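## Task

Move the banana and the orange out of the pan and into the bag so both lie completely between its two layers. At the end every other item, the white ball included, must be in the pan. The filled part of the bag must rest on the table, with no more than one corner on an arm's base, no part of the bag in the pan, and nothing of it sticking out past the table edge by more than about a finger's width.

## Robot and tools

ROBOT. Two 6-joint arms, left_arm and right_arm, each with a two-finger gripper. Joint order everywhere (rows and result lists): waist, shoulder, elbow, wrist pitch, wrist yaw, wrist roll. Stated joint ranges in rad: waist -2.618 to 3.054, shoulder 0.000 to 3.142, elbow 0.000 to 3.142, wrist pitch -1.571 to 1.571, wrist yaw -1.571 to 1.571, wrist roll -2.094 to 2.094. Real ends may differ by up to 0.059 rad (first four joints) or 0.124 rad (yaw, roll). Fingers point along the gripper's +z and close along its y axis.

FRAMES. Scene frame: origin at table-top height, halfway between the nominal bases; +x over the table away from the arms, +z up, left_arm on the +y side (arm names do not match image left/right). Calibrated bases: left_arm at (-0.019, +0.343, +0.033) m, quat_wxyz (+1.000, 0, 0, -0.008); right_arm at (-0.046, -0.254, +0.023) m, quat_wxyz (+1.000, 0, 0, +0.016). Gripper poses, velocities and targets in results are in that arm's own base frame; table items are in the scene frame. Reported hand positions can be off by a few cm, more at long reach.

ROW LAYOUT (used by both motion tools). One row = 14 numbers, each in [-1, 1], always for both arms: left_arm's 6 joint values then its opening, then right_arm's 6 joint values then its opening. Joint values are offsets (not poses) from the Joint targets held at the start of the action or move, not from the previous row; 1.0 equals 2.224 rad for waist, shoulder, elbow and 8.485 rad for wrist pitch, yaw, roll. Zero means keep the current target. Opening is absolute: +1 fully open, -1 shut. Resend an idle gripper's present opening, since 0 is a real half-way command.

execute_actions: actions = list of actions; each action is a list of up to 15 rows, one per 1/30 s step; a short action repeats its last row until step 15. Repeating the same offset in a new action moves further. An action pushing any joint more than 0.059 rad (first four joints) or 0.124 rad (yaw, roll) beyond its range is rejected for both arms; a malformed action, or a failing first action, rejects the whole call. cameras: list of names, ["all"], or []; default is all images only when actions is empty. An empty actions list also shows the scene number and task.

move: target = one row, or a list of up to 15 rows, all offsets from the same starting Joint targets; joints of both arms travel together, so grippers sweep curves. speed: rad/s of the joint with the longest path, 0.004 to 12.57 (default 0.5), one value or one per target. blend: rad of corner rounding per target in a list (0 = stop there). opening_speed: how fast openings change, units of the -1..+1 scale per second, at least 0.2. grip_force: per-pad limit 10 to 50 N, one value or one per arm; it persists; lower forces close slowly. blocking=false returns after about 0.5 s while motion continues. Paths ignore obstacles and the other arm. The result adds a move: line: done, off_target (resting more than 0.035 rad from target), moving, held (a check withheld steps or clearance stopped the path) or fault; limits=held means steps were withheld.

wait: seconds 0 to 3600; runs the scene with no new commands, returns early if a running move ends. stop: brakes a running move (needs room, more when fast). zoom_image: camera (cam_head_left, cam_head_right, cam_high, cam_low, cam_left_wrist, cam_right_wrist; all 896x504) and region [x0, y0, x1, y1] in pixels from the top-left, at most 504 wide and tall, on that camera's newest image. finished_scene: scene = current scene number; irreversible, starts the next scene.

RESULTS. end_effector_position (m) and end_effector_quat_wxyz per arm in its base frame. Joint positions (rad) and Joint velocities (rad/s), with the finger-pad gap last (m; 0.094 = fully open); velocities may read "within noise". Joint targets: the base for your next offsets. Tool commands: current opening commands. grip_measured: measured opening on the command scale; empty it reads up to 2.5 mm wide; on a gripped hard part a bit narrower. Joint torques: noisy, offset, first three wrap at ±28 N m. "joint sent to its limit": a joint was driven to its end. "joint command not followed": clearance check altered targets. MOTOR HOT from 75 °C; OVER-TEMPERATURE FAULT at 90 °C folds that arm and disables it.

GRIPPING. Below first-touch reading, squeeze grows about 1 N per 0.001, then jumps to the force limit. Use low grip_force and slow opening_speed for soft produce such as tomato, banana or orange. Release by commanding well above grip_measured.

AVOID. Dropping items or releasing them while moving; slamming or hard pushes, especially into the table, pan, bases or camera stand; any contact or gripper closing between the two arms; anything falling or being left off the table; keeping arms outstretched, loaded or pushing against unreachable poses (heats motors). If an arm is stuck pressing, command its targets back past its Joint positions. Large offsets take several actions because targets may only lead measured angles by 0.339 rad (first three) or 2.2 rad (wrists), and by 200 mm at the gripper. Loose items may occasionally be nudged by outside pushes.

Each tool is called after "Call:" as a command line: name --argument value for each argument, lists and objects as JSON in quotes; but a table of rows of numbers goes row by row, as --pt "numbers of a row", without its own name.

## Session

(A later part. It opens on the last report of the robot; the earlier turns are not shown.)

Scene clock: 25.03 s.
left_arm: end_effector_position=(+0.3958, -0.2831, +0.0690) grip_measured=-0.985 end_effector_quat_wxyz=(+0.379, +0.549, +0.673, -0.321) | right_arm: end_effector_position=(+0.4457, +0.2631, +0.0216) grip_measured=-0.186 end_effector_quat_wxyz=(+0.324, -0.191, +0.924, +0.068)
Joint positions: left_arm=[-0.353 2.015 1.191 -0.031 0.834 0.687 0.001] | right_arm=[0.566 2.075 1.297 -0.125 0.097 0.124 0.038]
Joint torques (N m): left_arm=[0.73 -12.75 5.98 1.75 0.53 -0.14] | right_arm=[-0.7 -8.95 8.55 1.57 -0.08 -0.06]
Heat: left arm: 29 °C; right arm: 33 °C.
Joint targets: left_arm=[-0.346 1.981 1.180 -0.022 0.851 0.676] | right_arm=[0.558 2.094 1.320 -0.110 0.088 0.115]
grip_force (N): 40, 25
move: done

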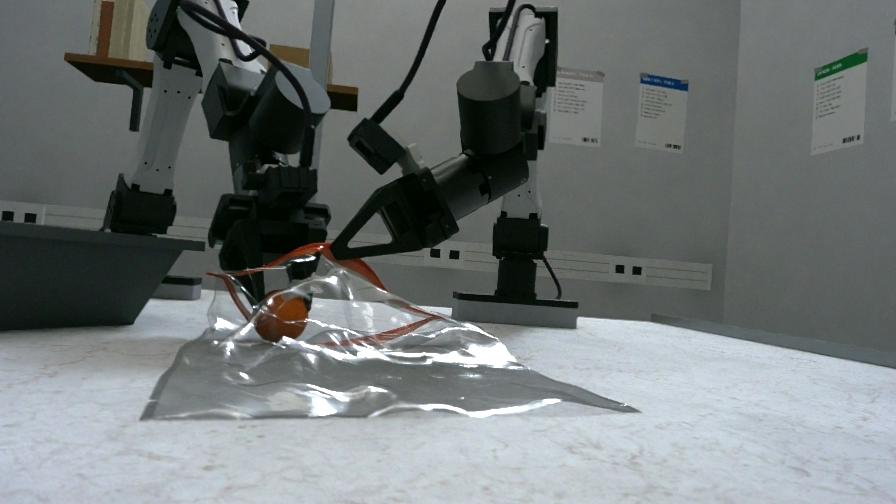

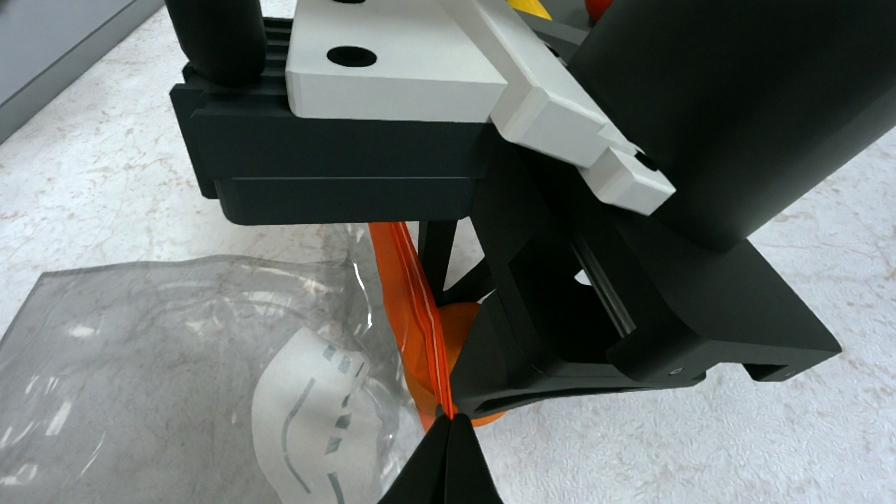

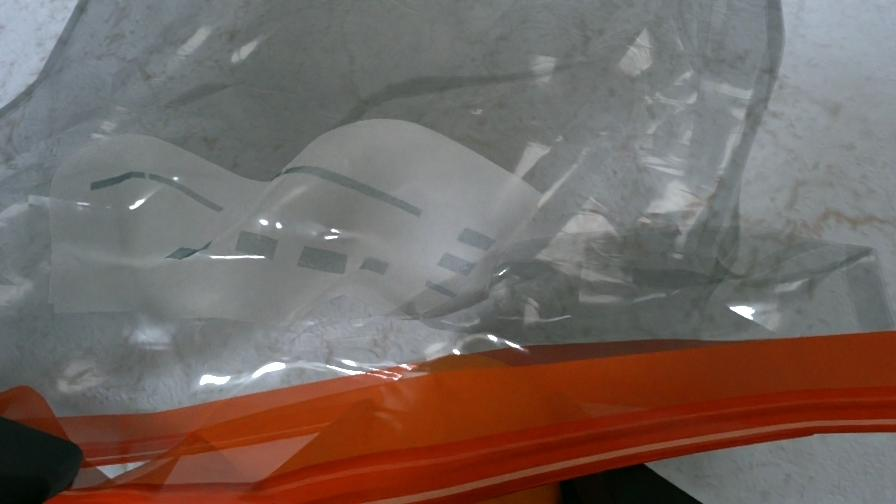

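Call:
move --pt "0 0 0 0 0 0 -1 0 0 0 0 0 0 0.28" --pt "0 0 0 0 0 0 -1 0.0176 -0.0922 -0.0383 -0.0146 0.0029 0.0037 0.28" --pt "0 0 0 0 0 0 -1 0.0522 -0.237 -0.0603 -0.0436 0.0108 0.0094 0.28" --pt "0.0279 0.0827 0.1286 -0.023 0.0047 0.0136 -1 -0.1286 0.0486 0.2149 -0.1243 0.0528 0.1727 0.28" --speed '[0.25,0.3,0.5,0.8]' --blend '[0,0.03,0.05,0]' --opening_speed 0.8 --cameras '["all"]'

Call:
zoom_image --camera "cam_low" --region '[150, 150, 500, 370]'

Call:
zoom_image --camera "cam_head_right" --region '[280, 150, 600, 350]'

Scene clock: 32.53 s.
left_arm: end_effector_position=(+0.4443, -0.2724, +0.0777) grip_measured=-0.985 end_effector_quat_wxyz=(+0.385, +0.556, +0.665, -0.317) | right_arm: end_effector_position=(+0.4321, +0.0333, +0.0599) grip_measured=+0.279 end_effector_quat_wxyz=(+0.209, +0.584, +0.770, -0.149)
Joint positions: left_arm=[-0.291 2.143 1.443 -0.204 0.875 0.78 0.001] | right_arm=[0.277 2.188 1.774 -1.141 0.519 1.571 0.06]
Joint torques (N m): left_arm=[0.75 -9.76 9.59 1.4 0.53 0.05] | right_arm=[-0.49 -9.87 8.28 0.02 0.44 0.16]
Heat: left arm: 31 °C; right arm: 35 °C.
Joint targets: left_arm=[-0.284 2.165 1.466 -0.217 0.891 0.792] | right_arm=[0.272 2.202 1.798 -1.164 0.536 1.581]
grip_force (N): 40, 25
move: done

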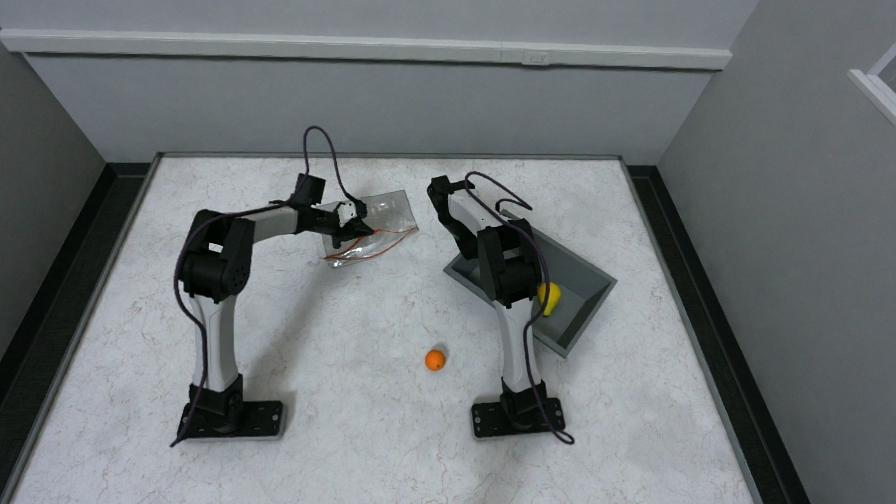

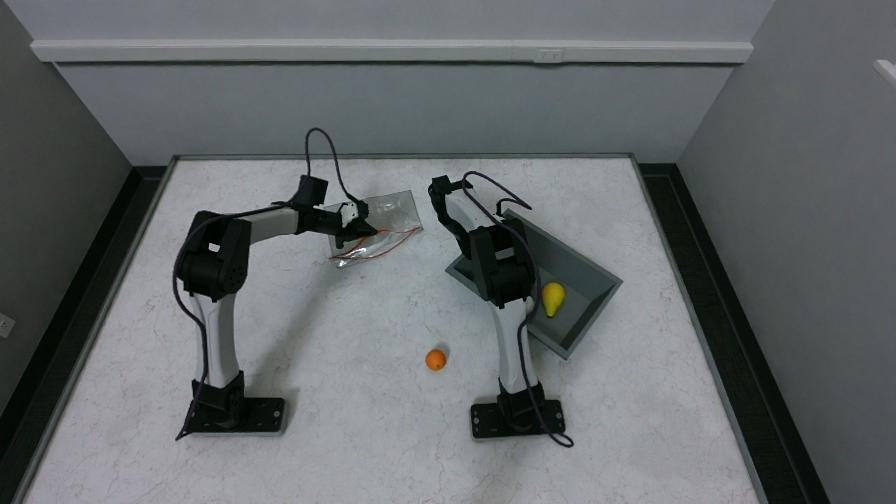

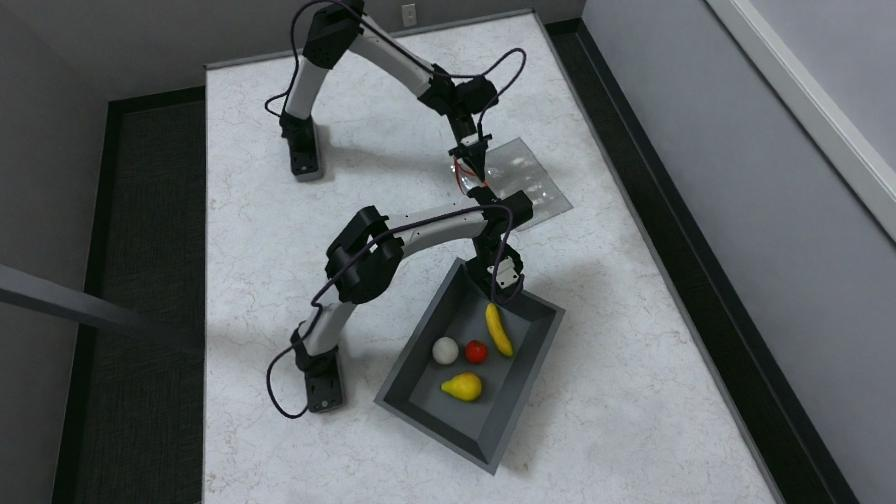

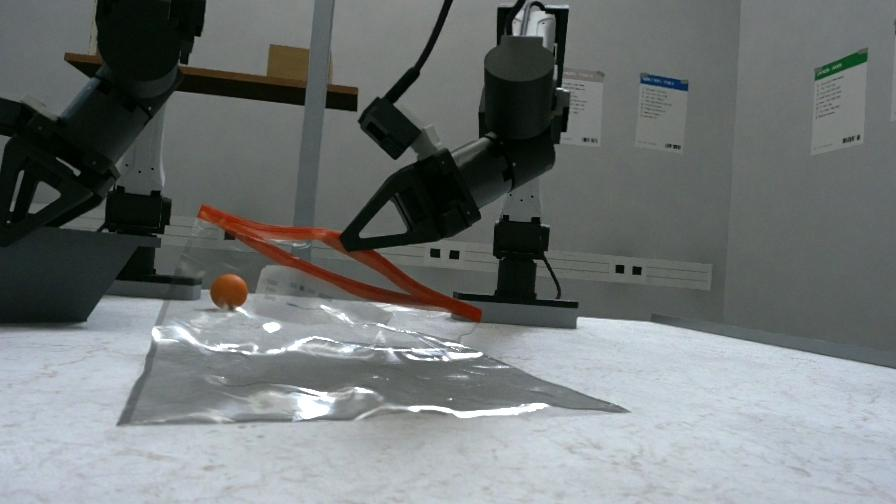

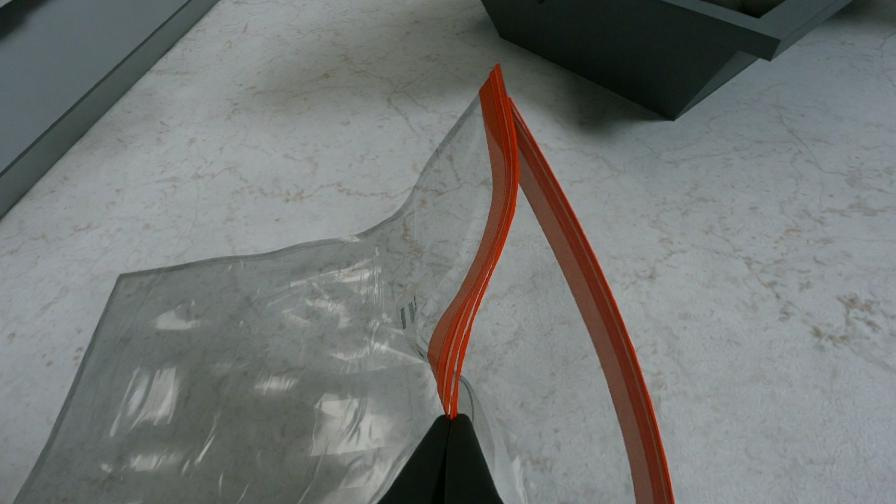

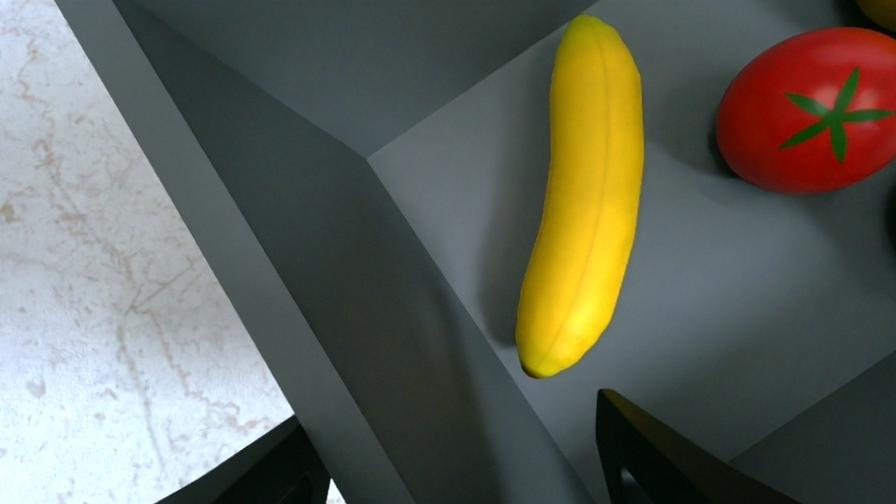

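Scaled by 1.440 from the camera's image (finer frame: 1280x720).

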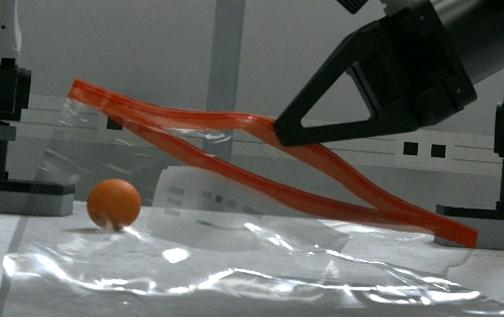

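Scaled by 1.575 from the camera's image (finer frame: 1280x720).

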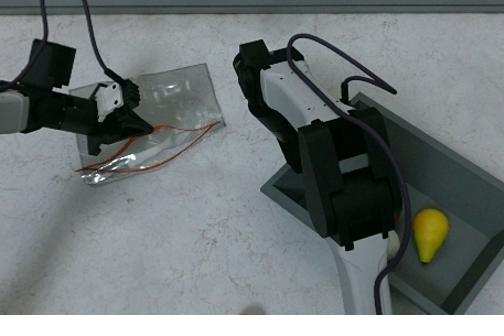

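Call:
move --pt "0 0 0 0 0 0 -1 -0.0211 0.0189 0.0818 -0.031 -0.0031 0.0081 0.1" --pt "0 0 0 0 0 0 -1 -0.0531 -0.0189 -0.0261 -0.0037 -0.0031 0.0152 0.1" --speed '[0.4,0.4]' --blend '[0.03,0]' --opening_speed 1.0 --cameras '["cam_head_right","cam_high","cam_right_wrist"]'

Scene clock: 36.27 s.
left_arm: end_effector_position=(+0.4443, -0.2724, +0.0777) grip_measured=-0.985 end_effector_quat_wxyz=(+0.385, +0.556, +0.665, -0.317) | right_arm: end_effector_position=(+0.4047, -0.0233, +0.0464) grip_measured=+0.101 end_effector_quat_wxyz=(+0.170, +0.663, +0.701, -0.198)
Joint positions: left_arm=[-0.291 2.143 1.443 -0.204 0.875 0.78 0.001] | right_arm=[0.156 2.207 1.744 -1.227 0.516 1.703 0.052]
Joint torques (N m): left_arm=[0.73 -9.74 9.59 1.4 0.55 0.04] | right_arm=[-0.16 -14.94 5.31 0.3 0.21 0.14]
Heat: left arm: 31 °C; right arm: 35 °C.
Joint targets: left_arm=[-0.284 2.165 1.466 -0.217 0.891 0.792] | right_arm=[0.154 2.160 1.740 -1.196 0.510 1.710]
grip_force (N): 40, 25
move: off_target (right_arm); right_arm: the shoulder is farthest, 0.047 rad from its target

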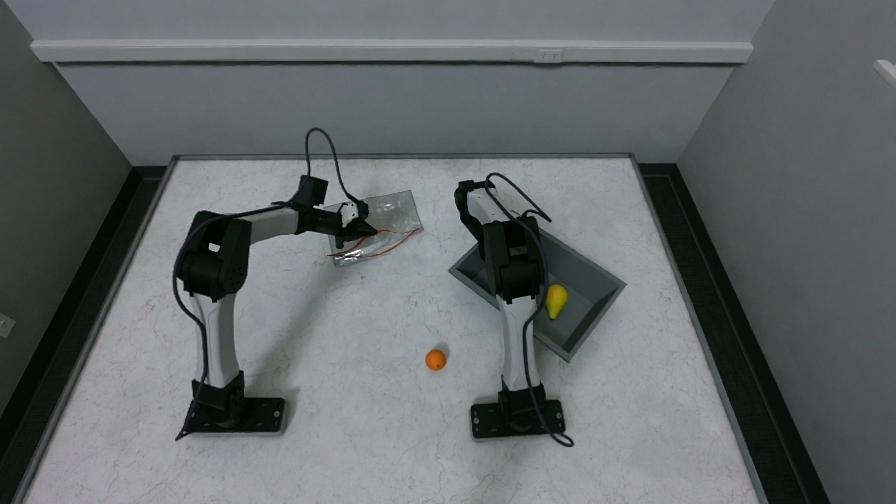

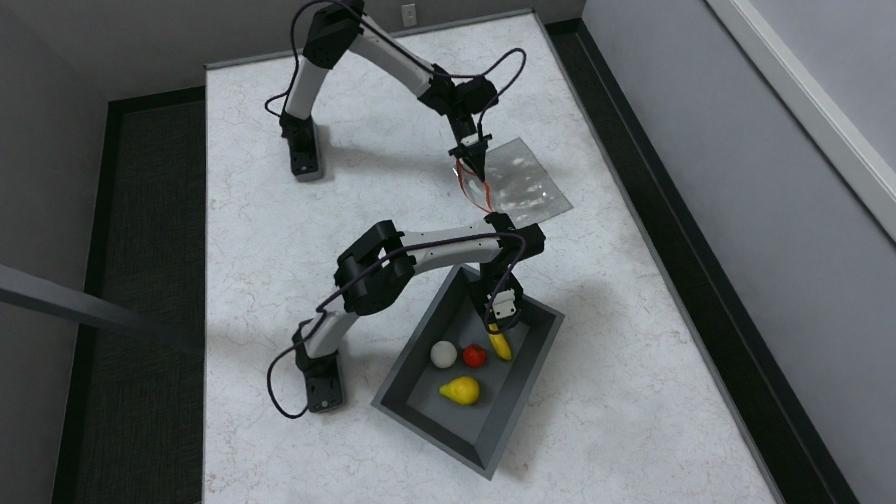

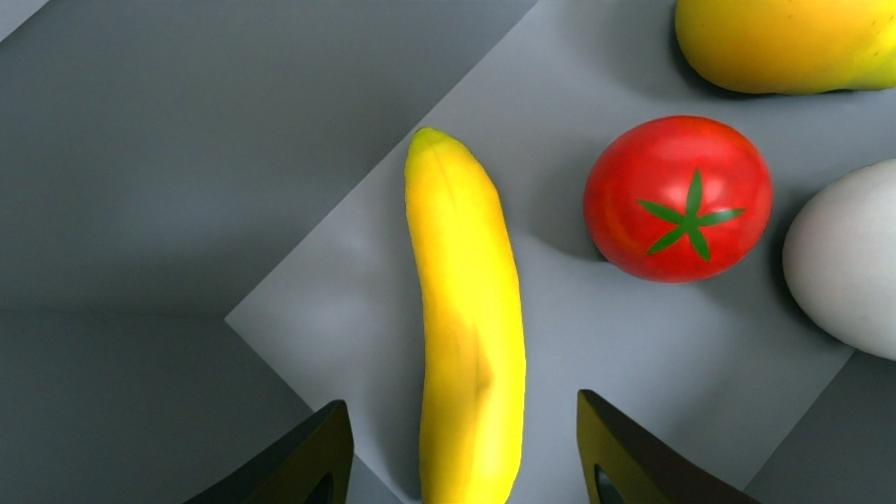

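Call:
move --pt "0 0 0 0 0 0 -1 -0.0274 0.0247 -0.0638 0.0198 0.0007 0.0012 0.1" --pt "0 0 0 0 0 0 -1 -0.0274 0.0247 -0.0638 0.0198 0.0007 0.0012 -0.55" --pt "0 0 0 0 0 0 -1 0.0049 -0.0135 0.1259 -0.0411 0.0007 0.0012 -0.55" --speed '[0.25,0.25,0.4]' --grip_force '[40, 35]' --cameras '["all"]'

Call:
zoom_image --camera "cam_low" --region '[150, 150, 500, 370]'

Call:
zoom_image --camera "cam_head_right" --region '[300, 170, 640, 390]'

Scene clock: 43.03 s.
left_arm: end_effector_position=(+0.4443, -0.2724, +0.0777) grip_measured=-0.985 end_effector_quat_wxyz=(+0.385, +0.556, +0.665, -0.317) | right_arm: end_effector_position=(+0.3991, -0.0233, +0.1242) grip_measured=-0.543 end_effector_quat_wxyz=(+0.166, +0.664, +0.700, -0.206)
Joint positions: left_arm=[-0.291 2.143 1.443 -0.204 0.875 0.78 0.001] | right_arm=[0.159 2.174 1.998 -1.534 0.519 1.715 0.021]
Joint torques (N m): left_arm=[0.7 -9.73 9.58 1.41 0.54 0.05] | right_arm=[0.61 -14.57 7.77 -0.13 0.2 0.11]
Heat: left arm: 32 °C; right arm: 38 °C.
Joint targets: left_arm=[-0.284 2.165 1.466 -0.217 0.891 0.792] | right_arm=[0.165 2.130 2.020 -1.544 0.516 1.720]
grip_force (N): 40, 35
move: off_target (right_arm); right_arm: the shoulder is farthest, 0.044 rad from its target

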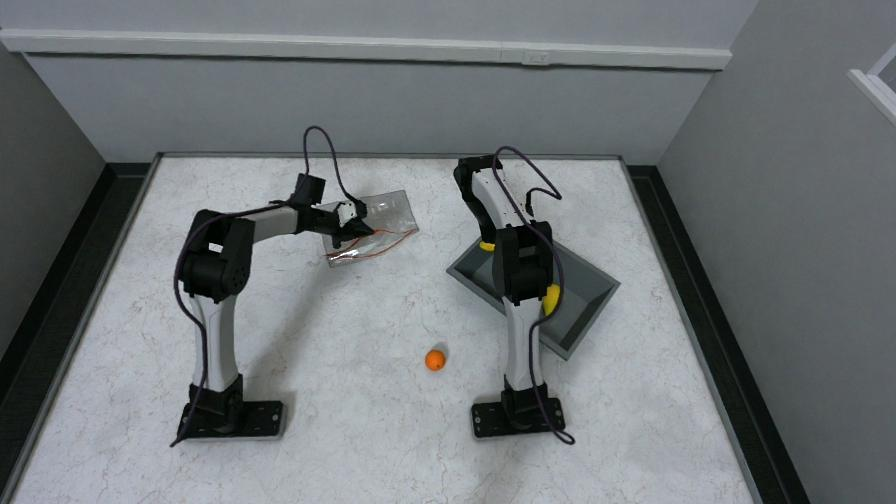

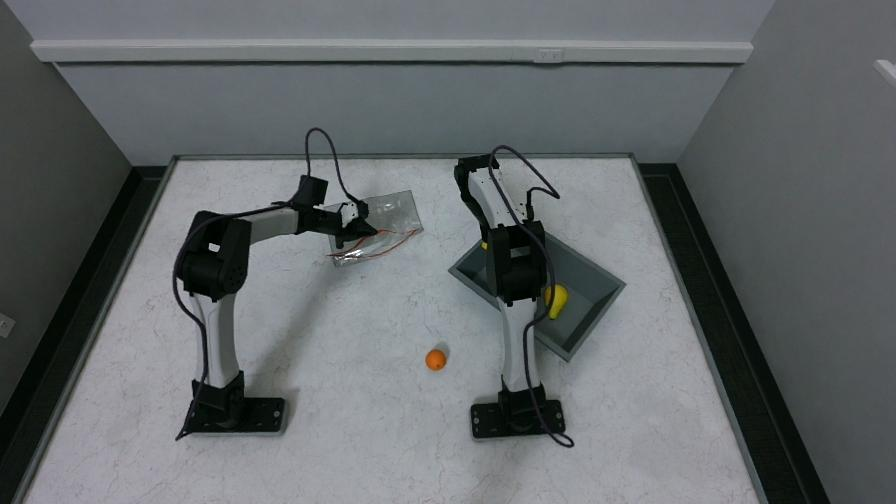

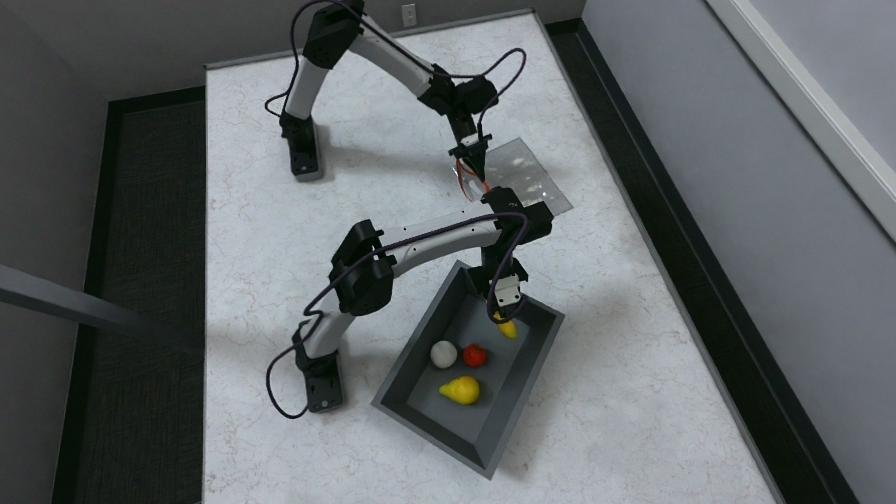

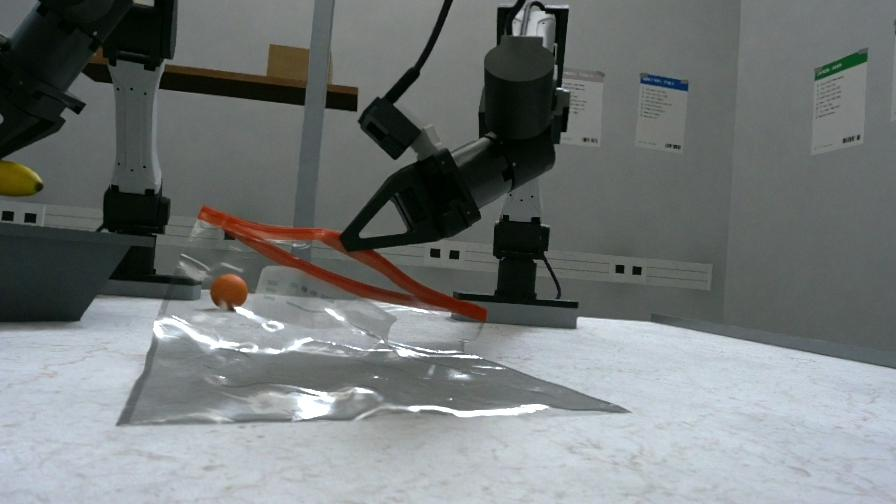

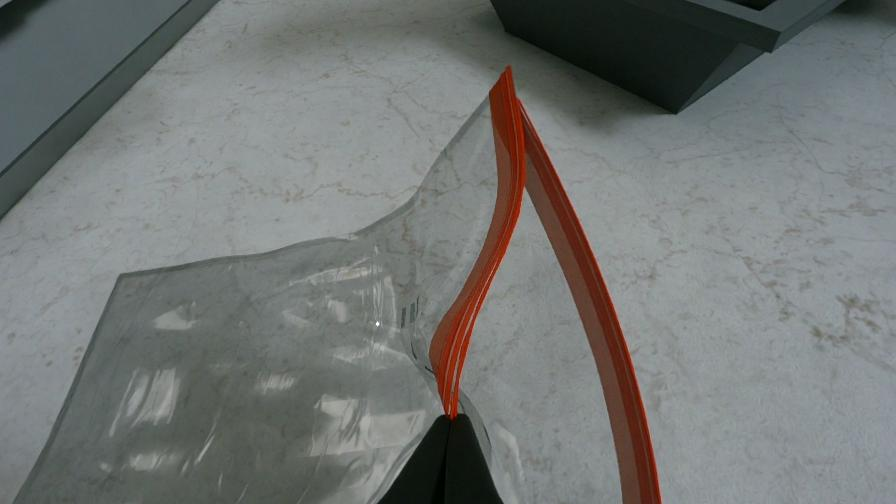

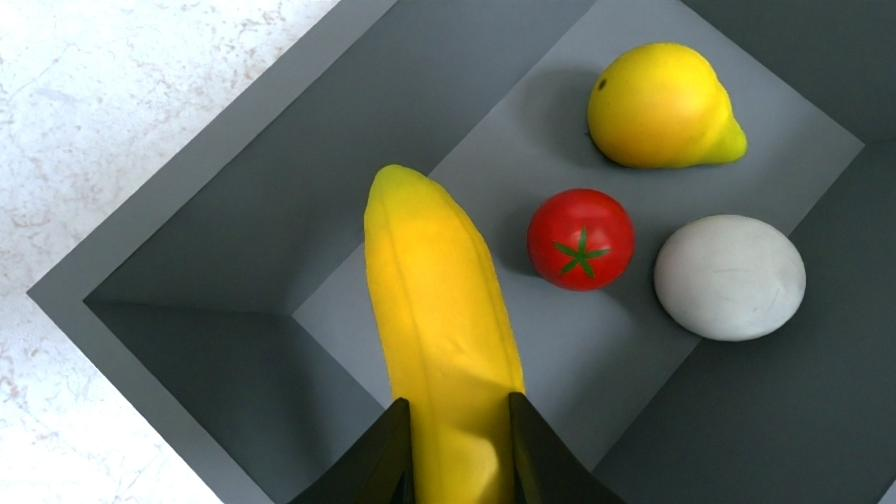

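Scaled by 1.440 from the camera's image (finer frame: 1280x720).

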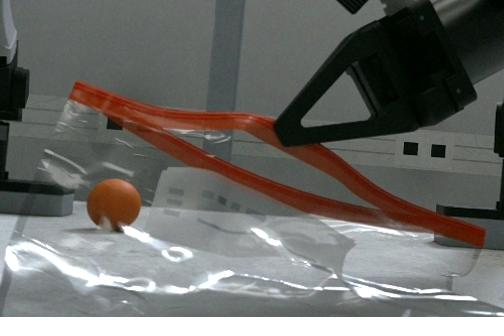

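Scaled by 1.482 from the camera's image (finer frame: 1280x720).

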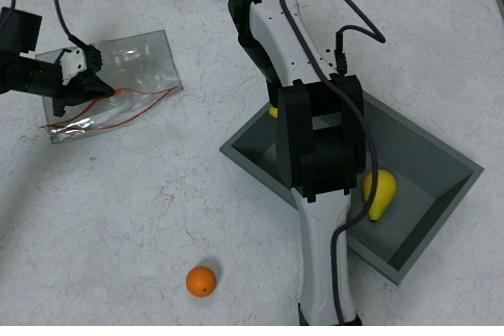

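Call:
wait --seconds 0.1 --cameras '["all"]'

Scene clock: 44.20 s.
left_arm: end_effector_position=(+0.4443, -0.2724, +0.0777) grip_measured=-0.985 end_effector_quat_wxyz=(+0.385, +0.556, +0.665, -0.317) | right_arm: end_effector_position=(+0.3989, -0.0234, +0.1242) grip_measured=-0.543 end_effector_quat_wxyz=(+0.166, +0.664, +0.700, -0.206)
Joint positions: left_arm=[-0.291 2.143 1.443 -0.204 0.875 0.78 0.001] | right_arm=[0.159 2.174 1.998 -1.535 0.519 1.715 0.021]
Joint torques (N m): left_arm=[0.75 -9.76 9.61 1.4 0.53 0.05] | right_arm=[0.62 -14.58 7.87 -0.14 0.24 0.11]
Heat: left arm: 32 °C; right arm: 38 °C.
Joint targets: left_arm=[-0.284 2.165 1.466 -0.217 0.891 0.792] | right_arm=[0.165 2.130 2.020 -1.544 0.516 1.720]
Tool commands: left_gripper/opening=-1.0 right_gripper/opening=-0.55
grip_force (N): 40, 35
wait: 0.10 s; at rest from the start

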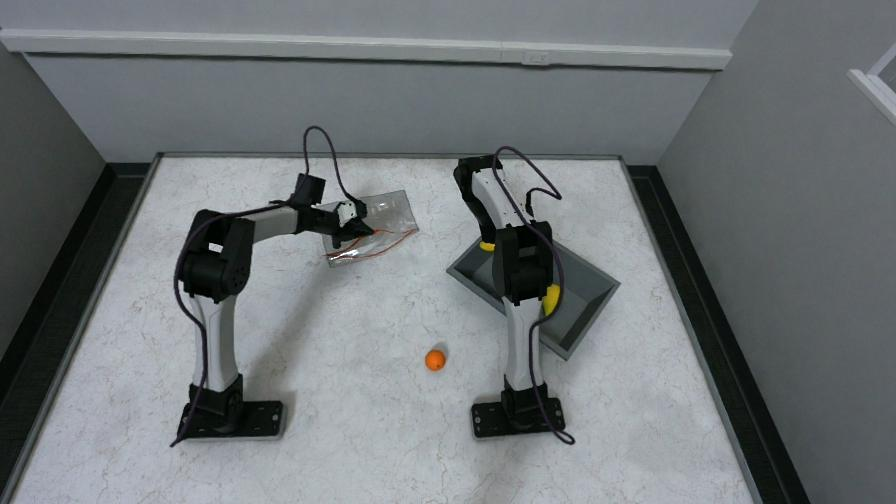

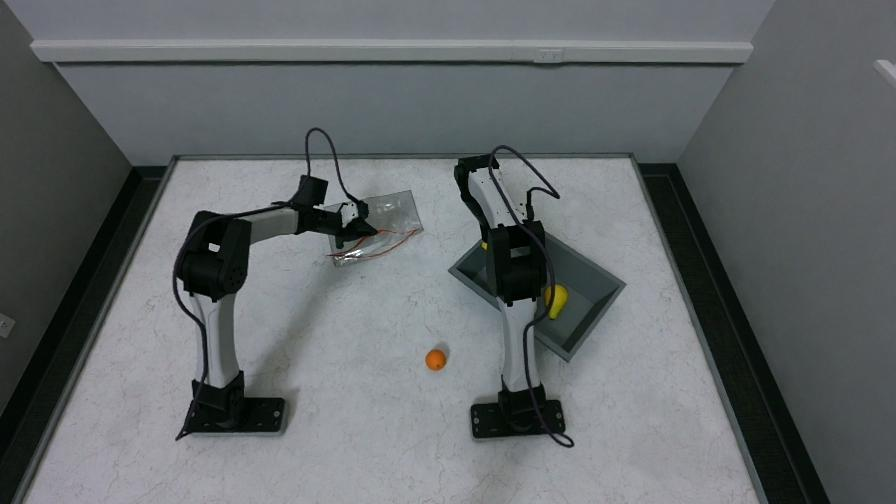

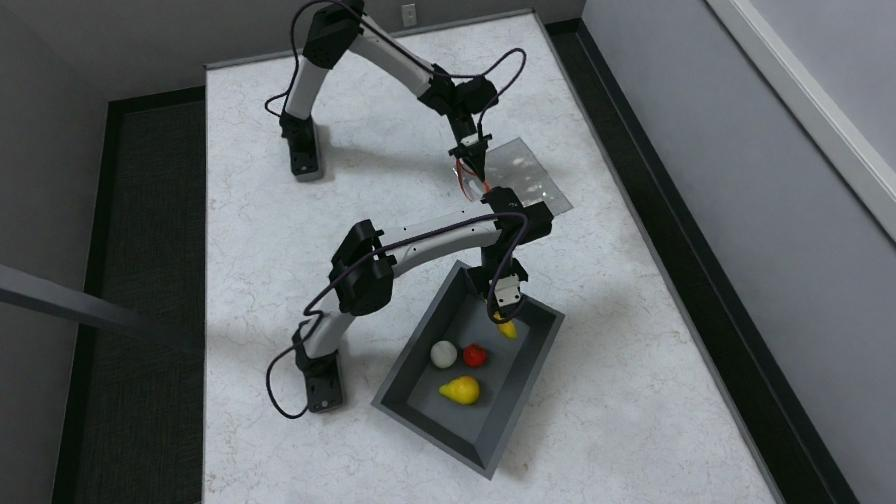

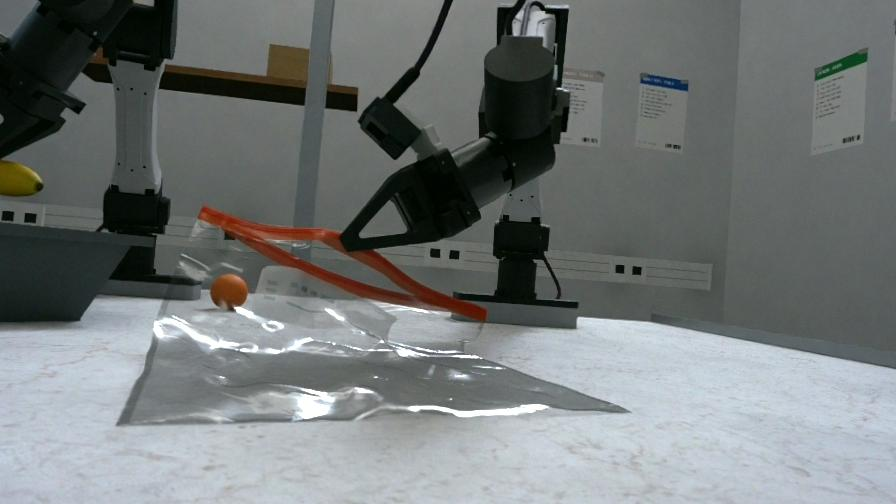

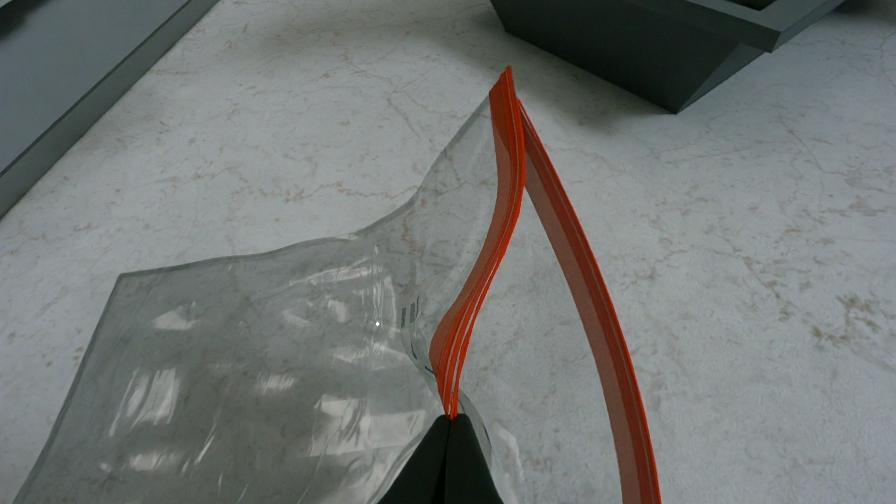

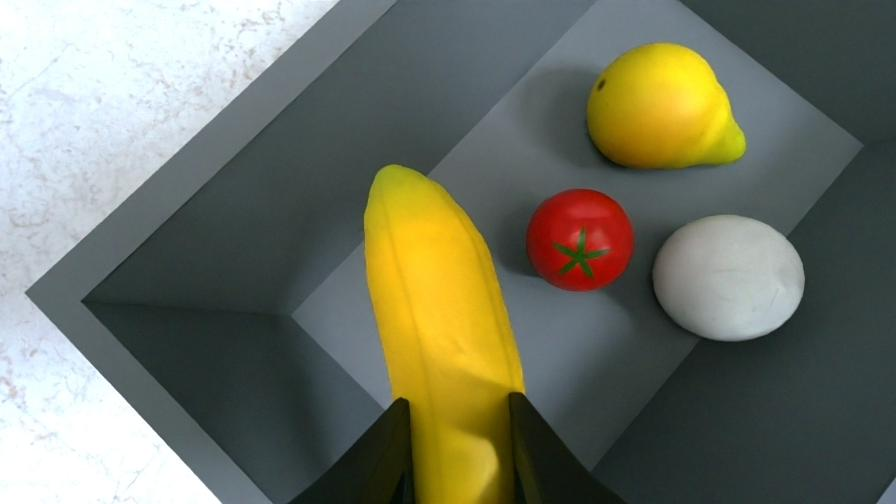

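Call:
move --target '[0,0,0,0,0,0,-1, 0.1632,0.0450,0.1461,0.0078,-0.0738,-0.1428,-0.55]' --speed 0.9 --cameras '["cam_low","cam_left_wrist","cam_right_wrist"]'

Scene clock: 51.80 s.
left_arm: end_effector_position=(+0.4443, -0.2724, +0.0777) grip_measured=-0.985 end_effector_quat_wxyz=(+0.385, +0.556, +0.665, -0.317) | right_arm: end_effector_position=(+0.3896, +0.2476, +0.1671) grip_measured=-0.543 end_effector_quat_wxyz=(+0.055, -0.010, +0.994, +0.089)
Joint positions: left_arm=[-0.291 2.143 1.443 -0.204 0.875 0.78 0.001] | right_arm=[0.528 2.214 2.319 -1.491 -0.1 0.517 0.021]
Joint torques (N m): left_arm=[0.73 -9.76 9.57 1.4 0.54 0.05] | right_arm=[-0.01 -9.74 8.57 0.76 -0.17 -0.03]
Heat: left arm: 32 °C; right arm: 41 °C.
Joint targets: left_arm=[-0.284 2.165 1.466 -0.217 0.891 0.792] | right_arm=[0.528 2.230 2.345 -1.478 -0.110 0.509]
grip_force (N): 40, 35
move: done

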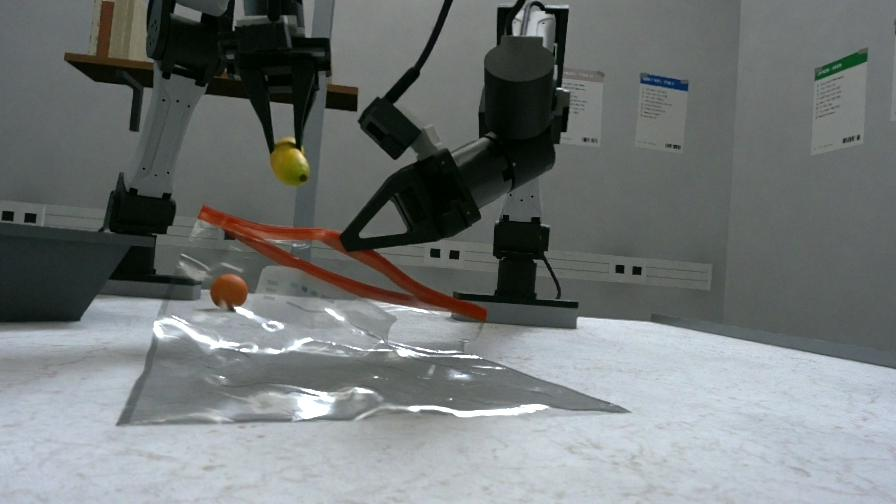

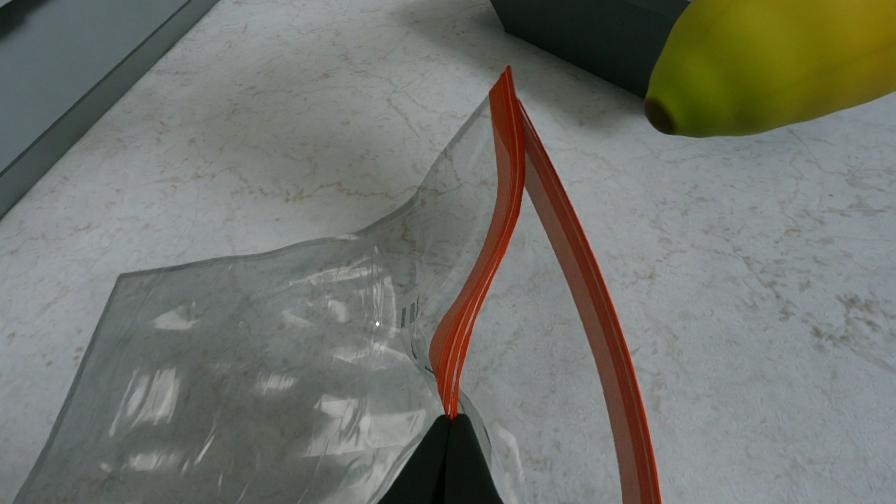

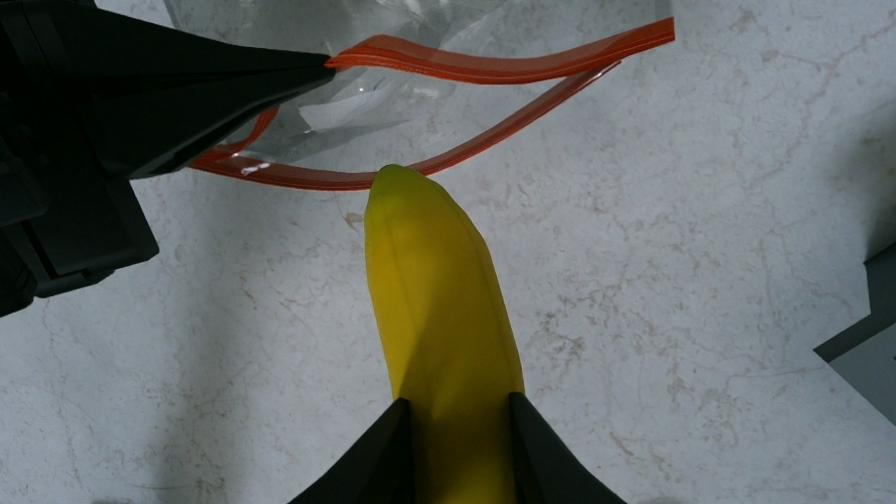

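Call:
move --target '[0,0,0,0,0,0,-1, 0.0090,0.0157,-0.1389,0.0375,0.0032,0.0054,-0.55]' --speed 0.4 --cameras '["cam_low","cam_left_wrist","cam_right_wrist"]'

Scene clock: 54.67 s.
left_arm: end_effector_position=(+0.4443, -0.2724, +0.0776) grip_measured=-0.985 end_effector_quat_wxyz=(+0.384, +0.556, +0.665, -0.317) | right_arm: end_effector_position=(+0.4054, +0.2630, +0.0793) grip_measured=-0.543 end_effector_quat_wxyz=(+0.052, -0.002, +0.995, +0.085)
Joint positions: left_arm=[-0.291 2.143 1.443 -0.204 0.875 0.78 0.001] | right_arm=[0.542 2.257 2.037 -1.174 -0.093 0.547 0.021]
Joint torques (N m): left_arm=[0.75 -9.74 9.57 1.41 0.54 0.05] | right_arm=[0.64 -11.32 6.09 0.69 0.05 0.12]
Heat: left arm: 33 °C; right arm: 41 °C.
Joint targets: left_arm=[-0.284 2.165 1.466 -0.217 0.891 0.792] | right_arm=[0.548 2.265 2.036 -1.160 -0.083 0.554]
grip_force (N): 40, 35
move: done

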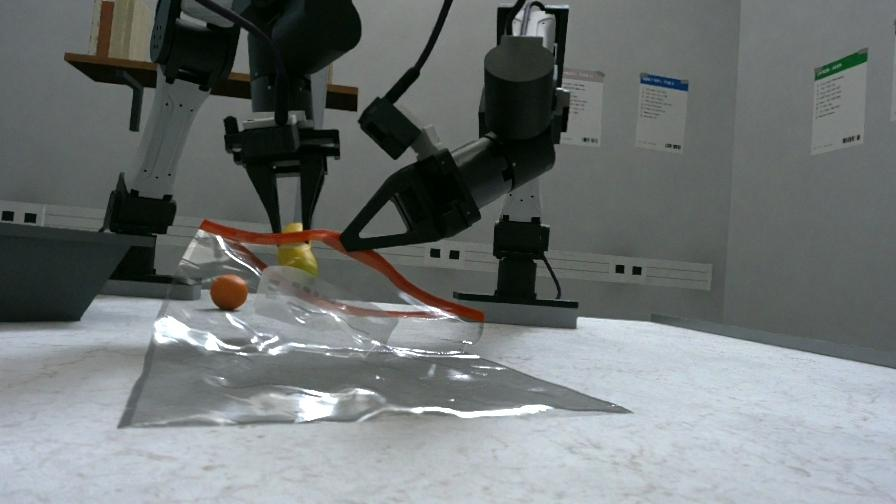

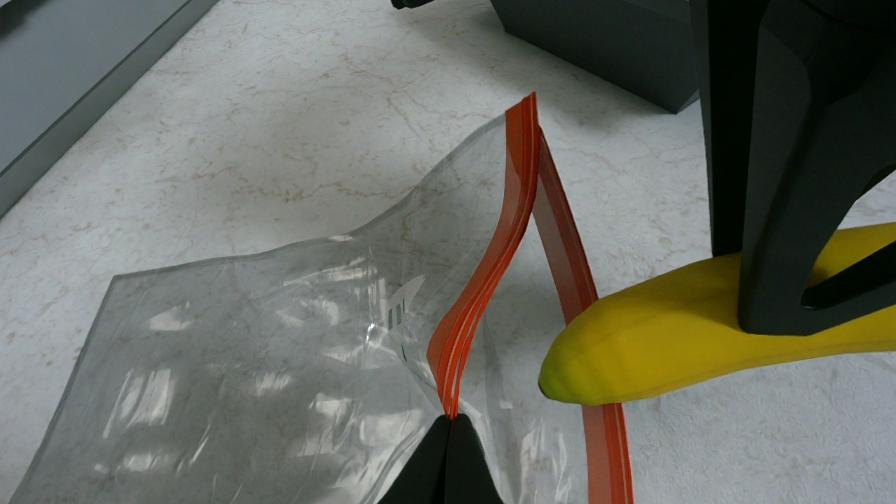

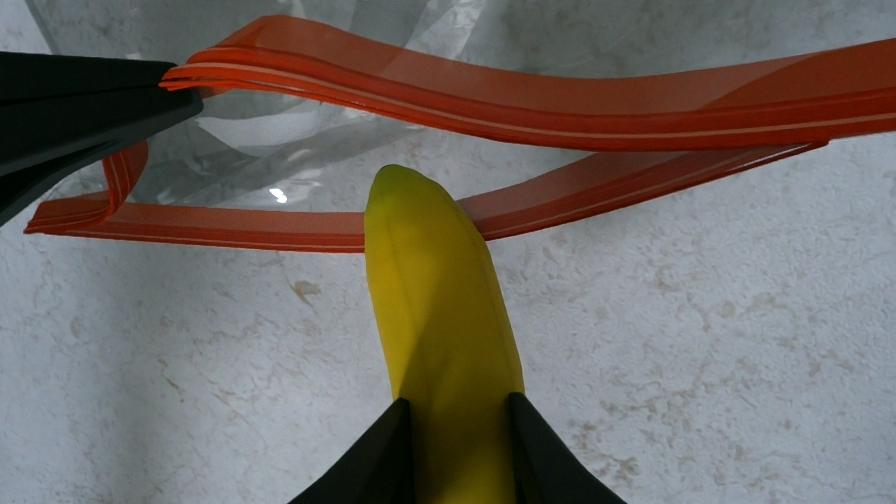

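Call:
move --pt "0 0 0 0 0 0 -1 0.0040 0.0256 0.0459 -0.0053 0 0.0007 -0.55" --pt "0 0 0 0 0 0 -1 -0.0216 0.1003 0.0967 0.0034 -0.0037 -0.0074 -0.55" --speed 0.25 --blend '[0.03,0]' --cameras '["cam_low","cam_left_wrist","cam_right_wrist"]'

Scene clock: 57.10 s.
left_arm: end_effector_position=(+0.4443, -0.2724, +0.0776) grip_measured=-0.985 end_effector_quat_wxyz=(+0.384, +0.556, +0.665, -0.317) | right_arm: end_effector_position=(+0.4489, +0.2682, +0.0302) grip_measured=-0.543 end_effector_quat_wxyz=(+0.051, -0.006, +0.995, +0.088)
Joint positions: left_arm=[-0.291 2.143 1.443 -0.204 0.875 0.78 0.001] | right_arm=[0.504 2.476 2.224 -1.145 -0.105 0.5 0.021]
Joint torques (N m): left_arm=[0.75 -9.77 9.58 1.4 0.54 0.07] | right_arm=[-0.32 -12.1 8.98 0.74 -0.14 -0.06]
Heat: left arm: 33 °C; right arm: 42 °C.
Joint targets: left_arm=[-0.284 2.165 1.466 -0.217 0.891 0.792] | right_arm=[0.500 2.488 2.251 -1.131 -0.114 0.491]
grip_force (N): 40, 35
move: done

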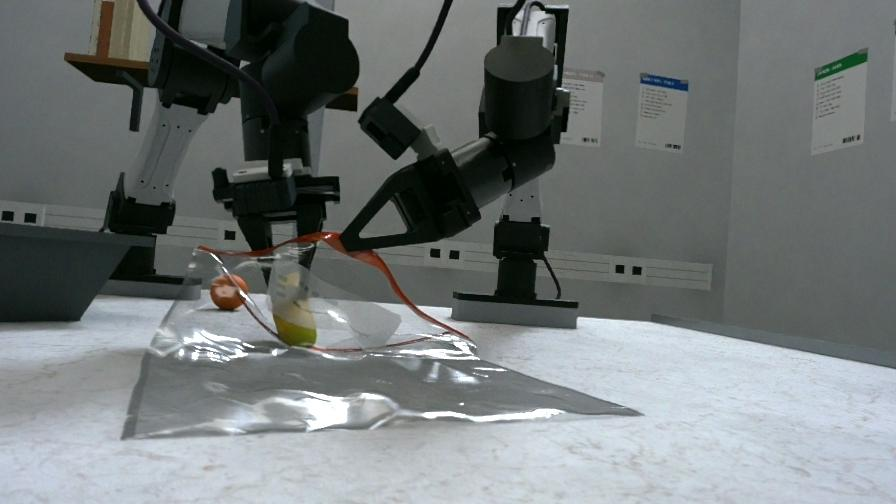

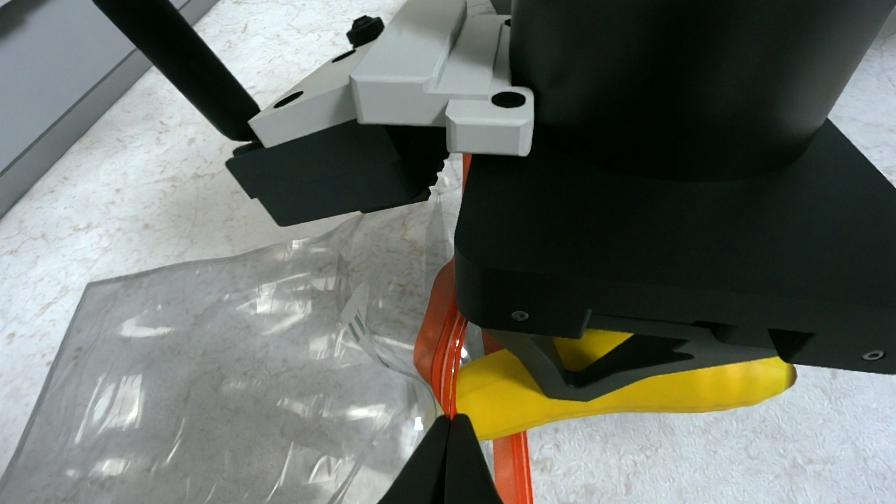

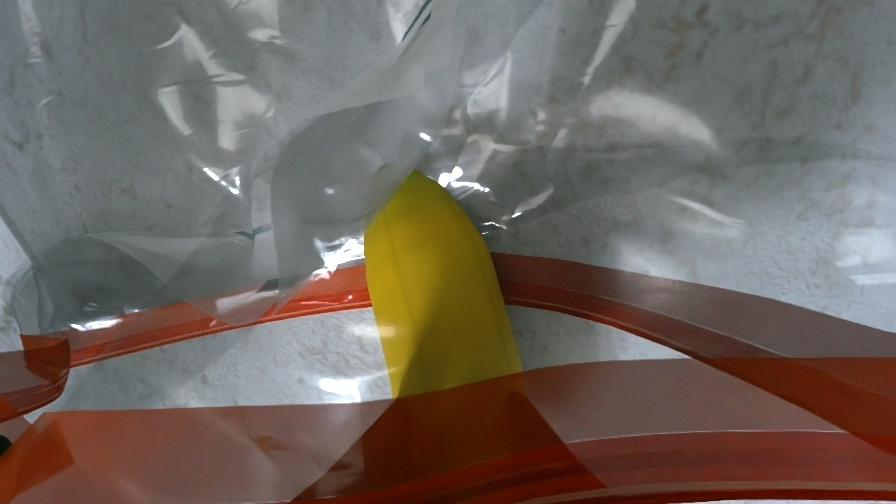

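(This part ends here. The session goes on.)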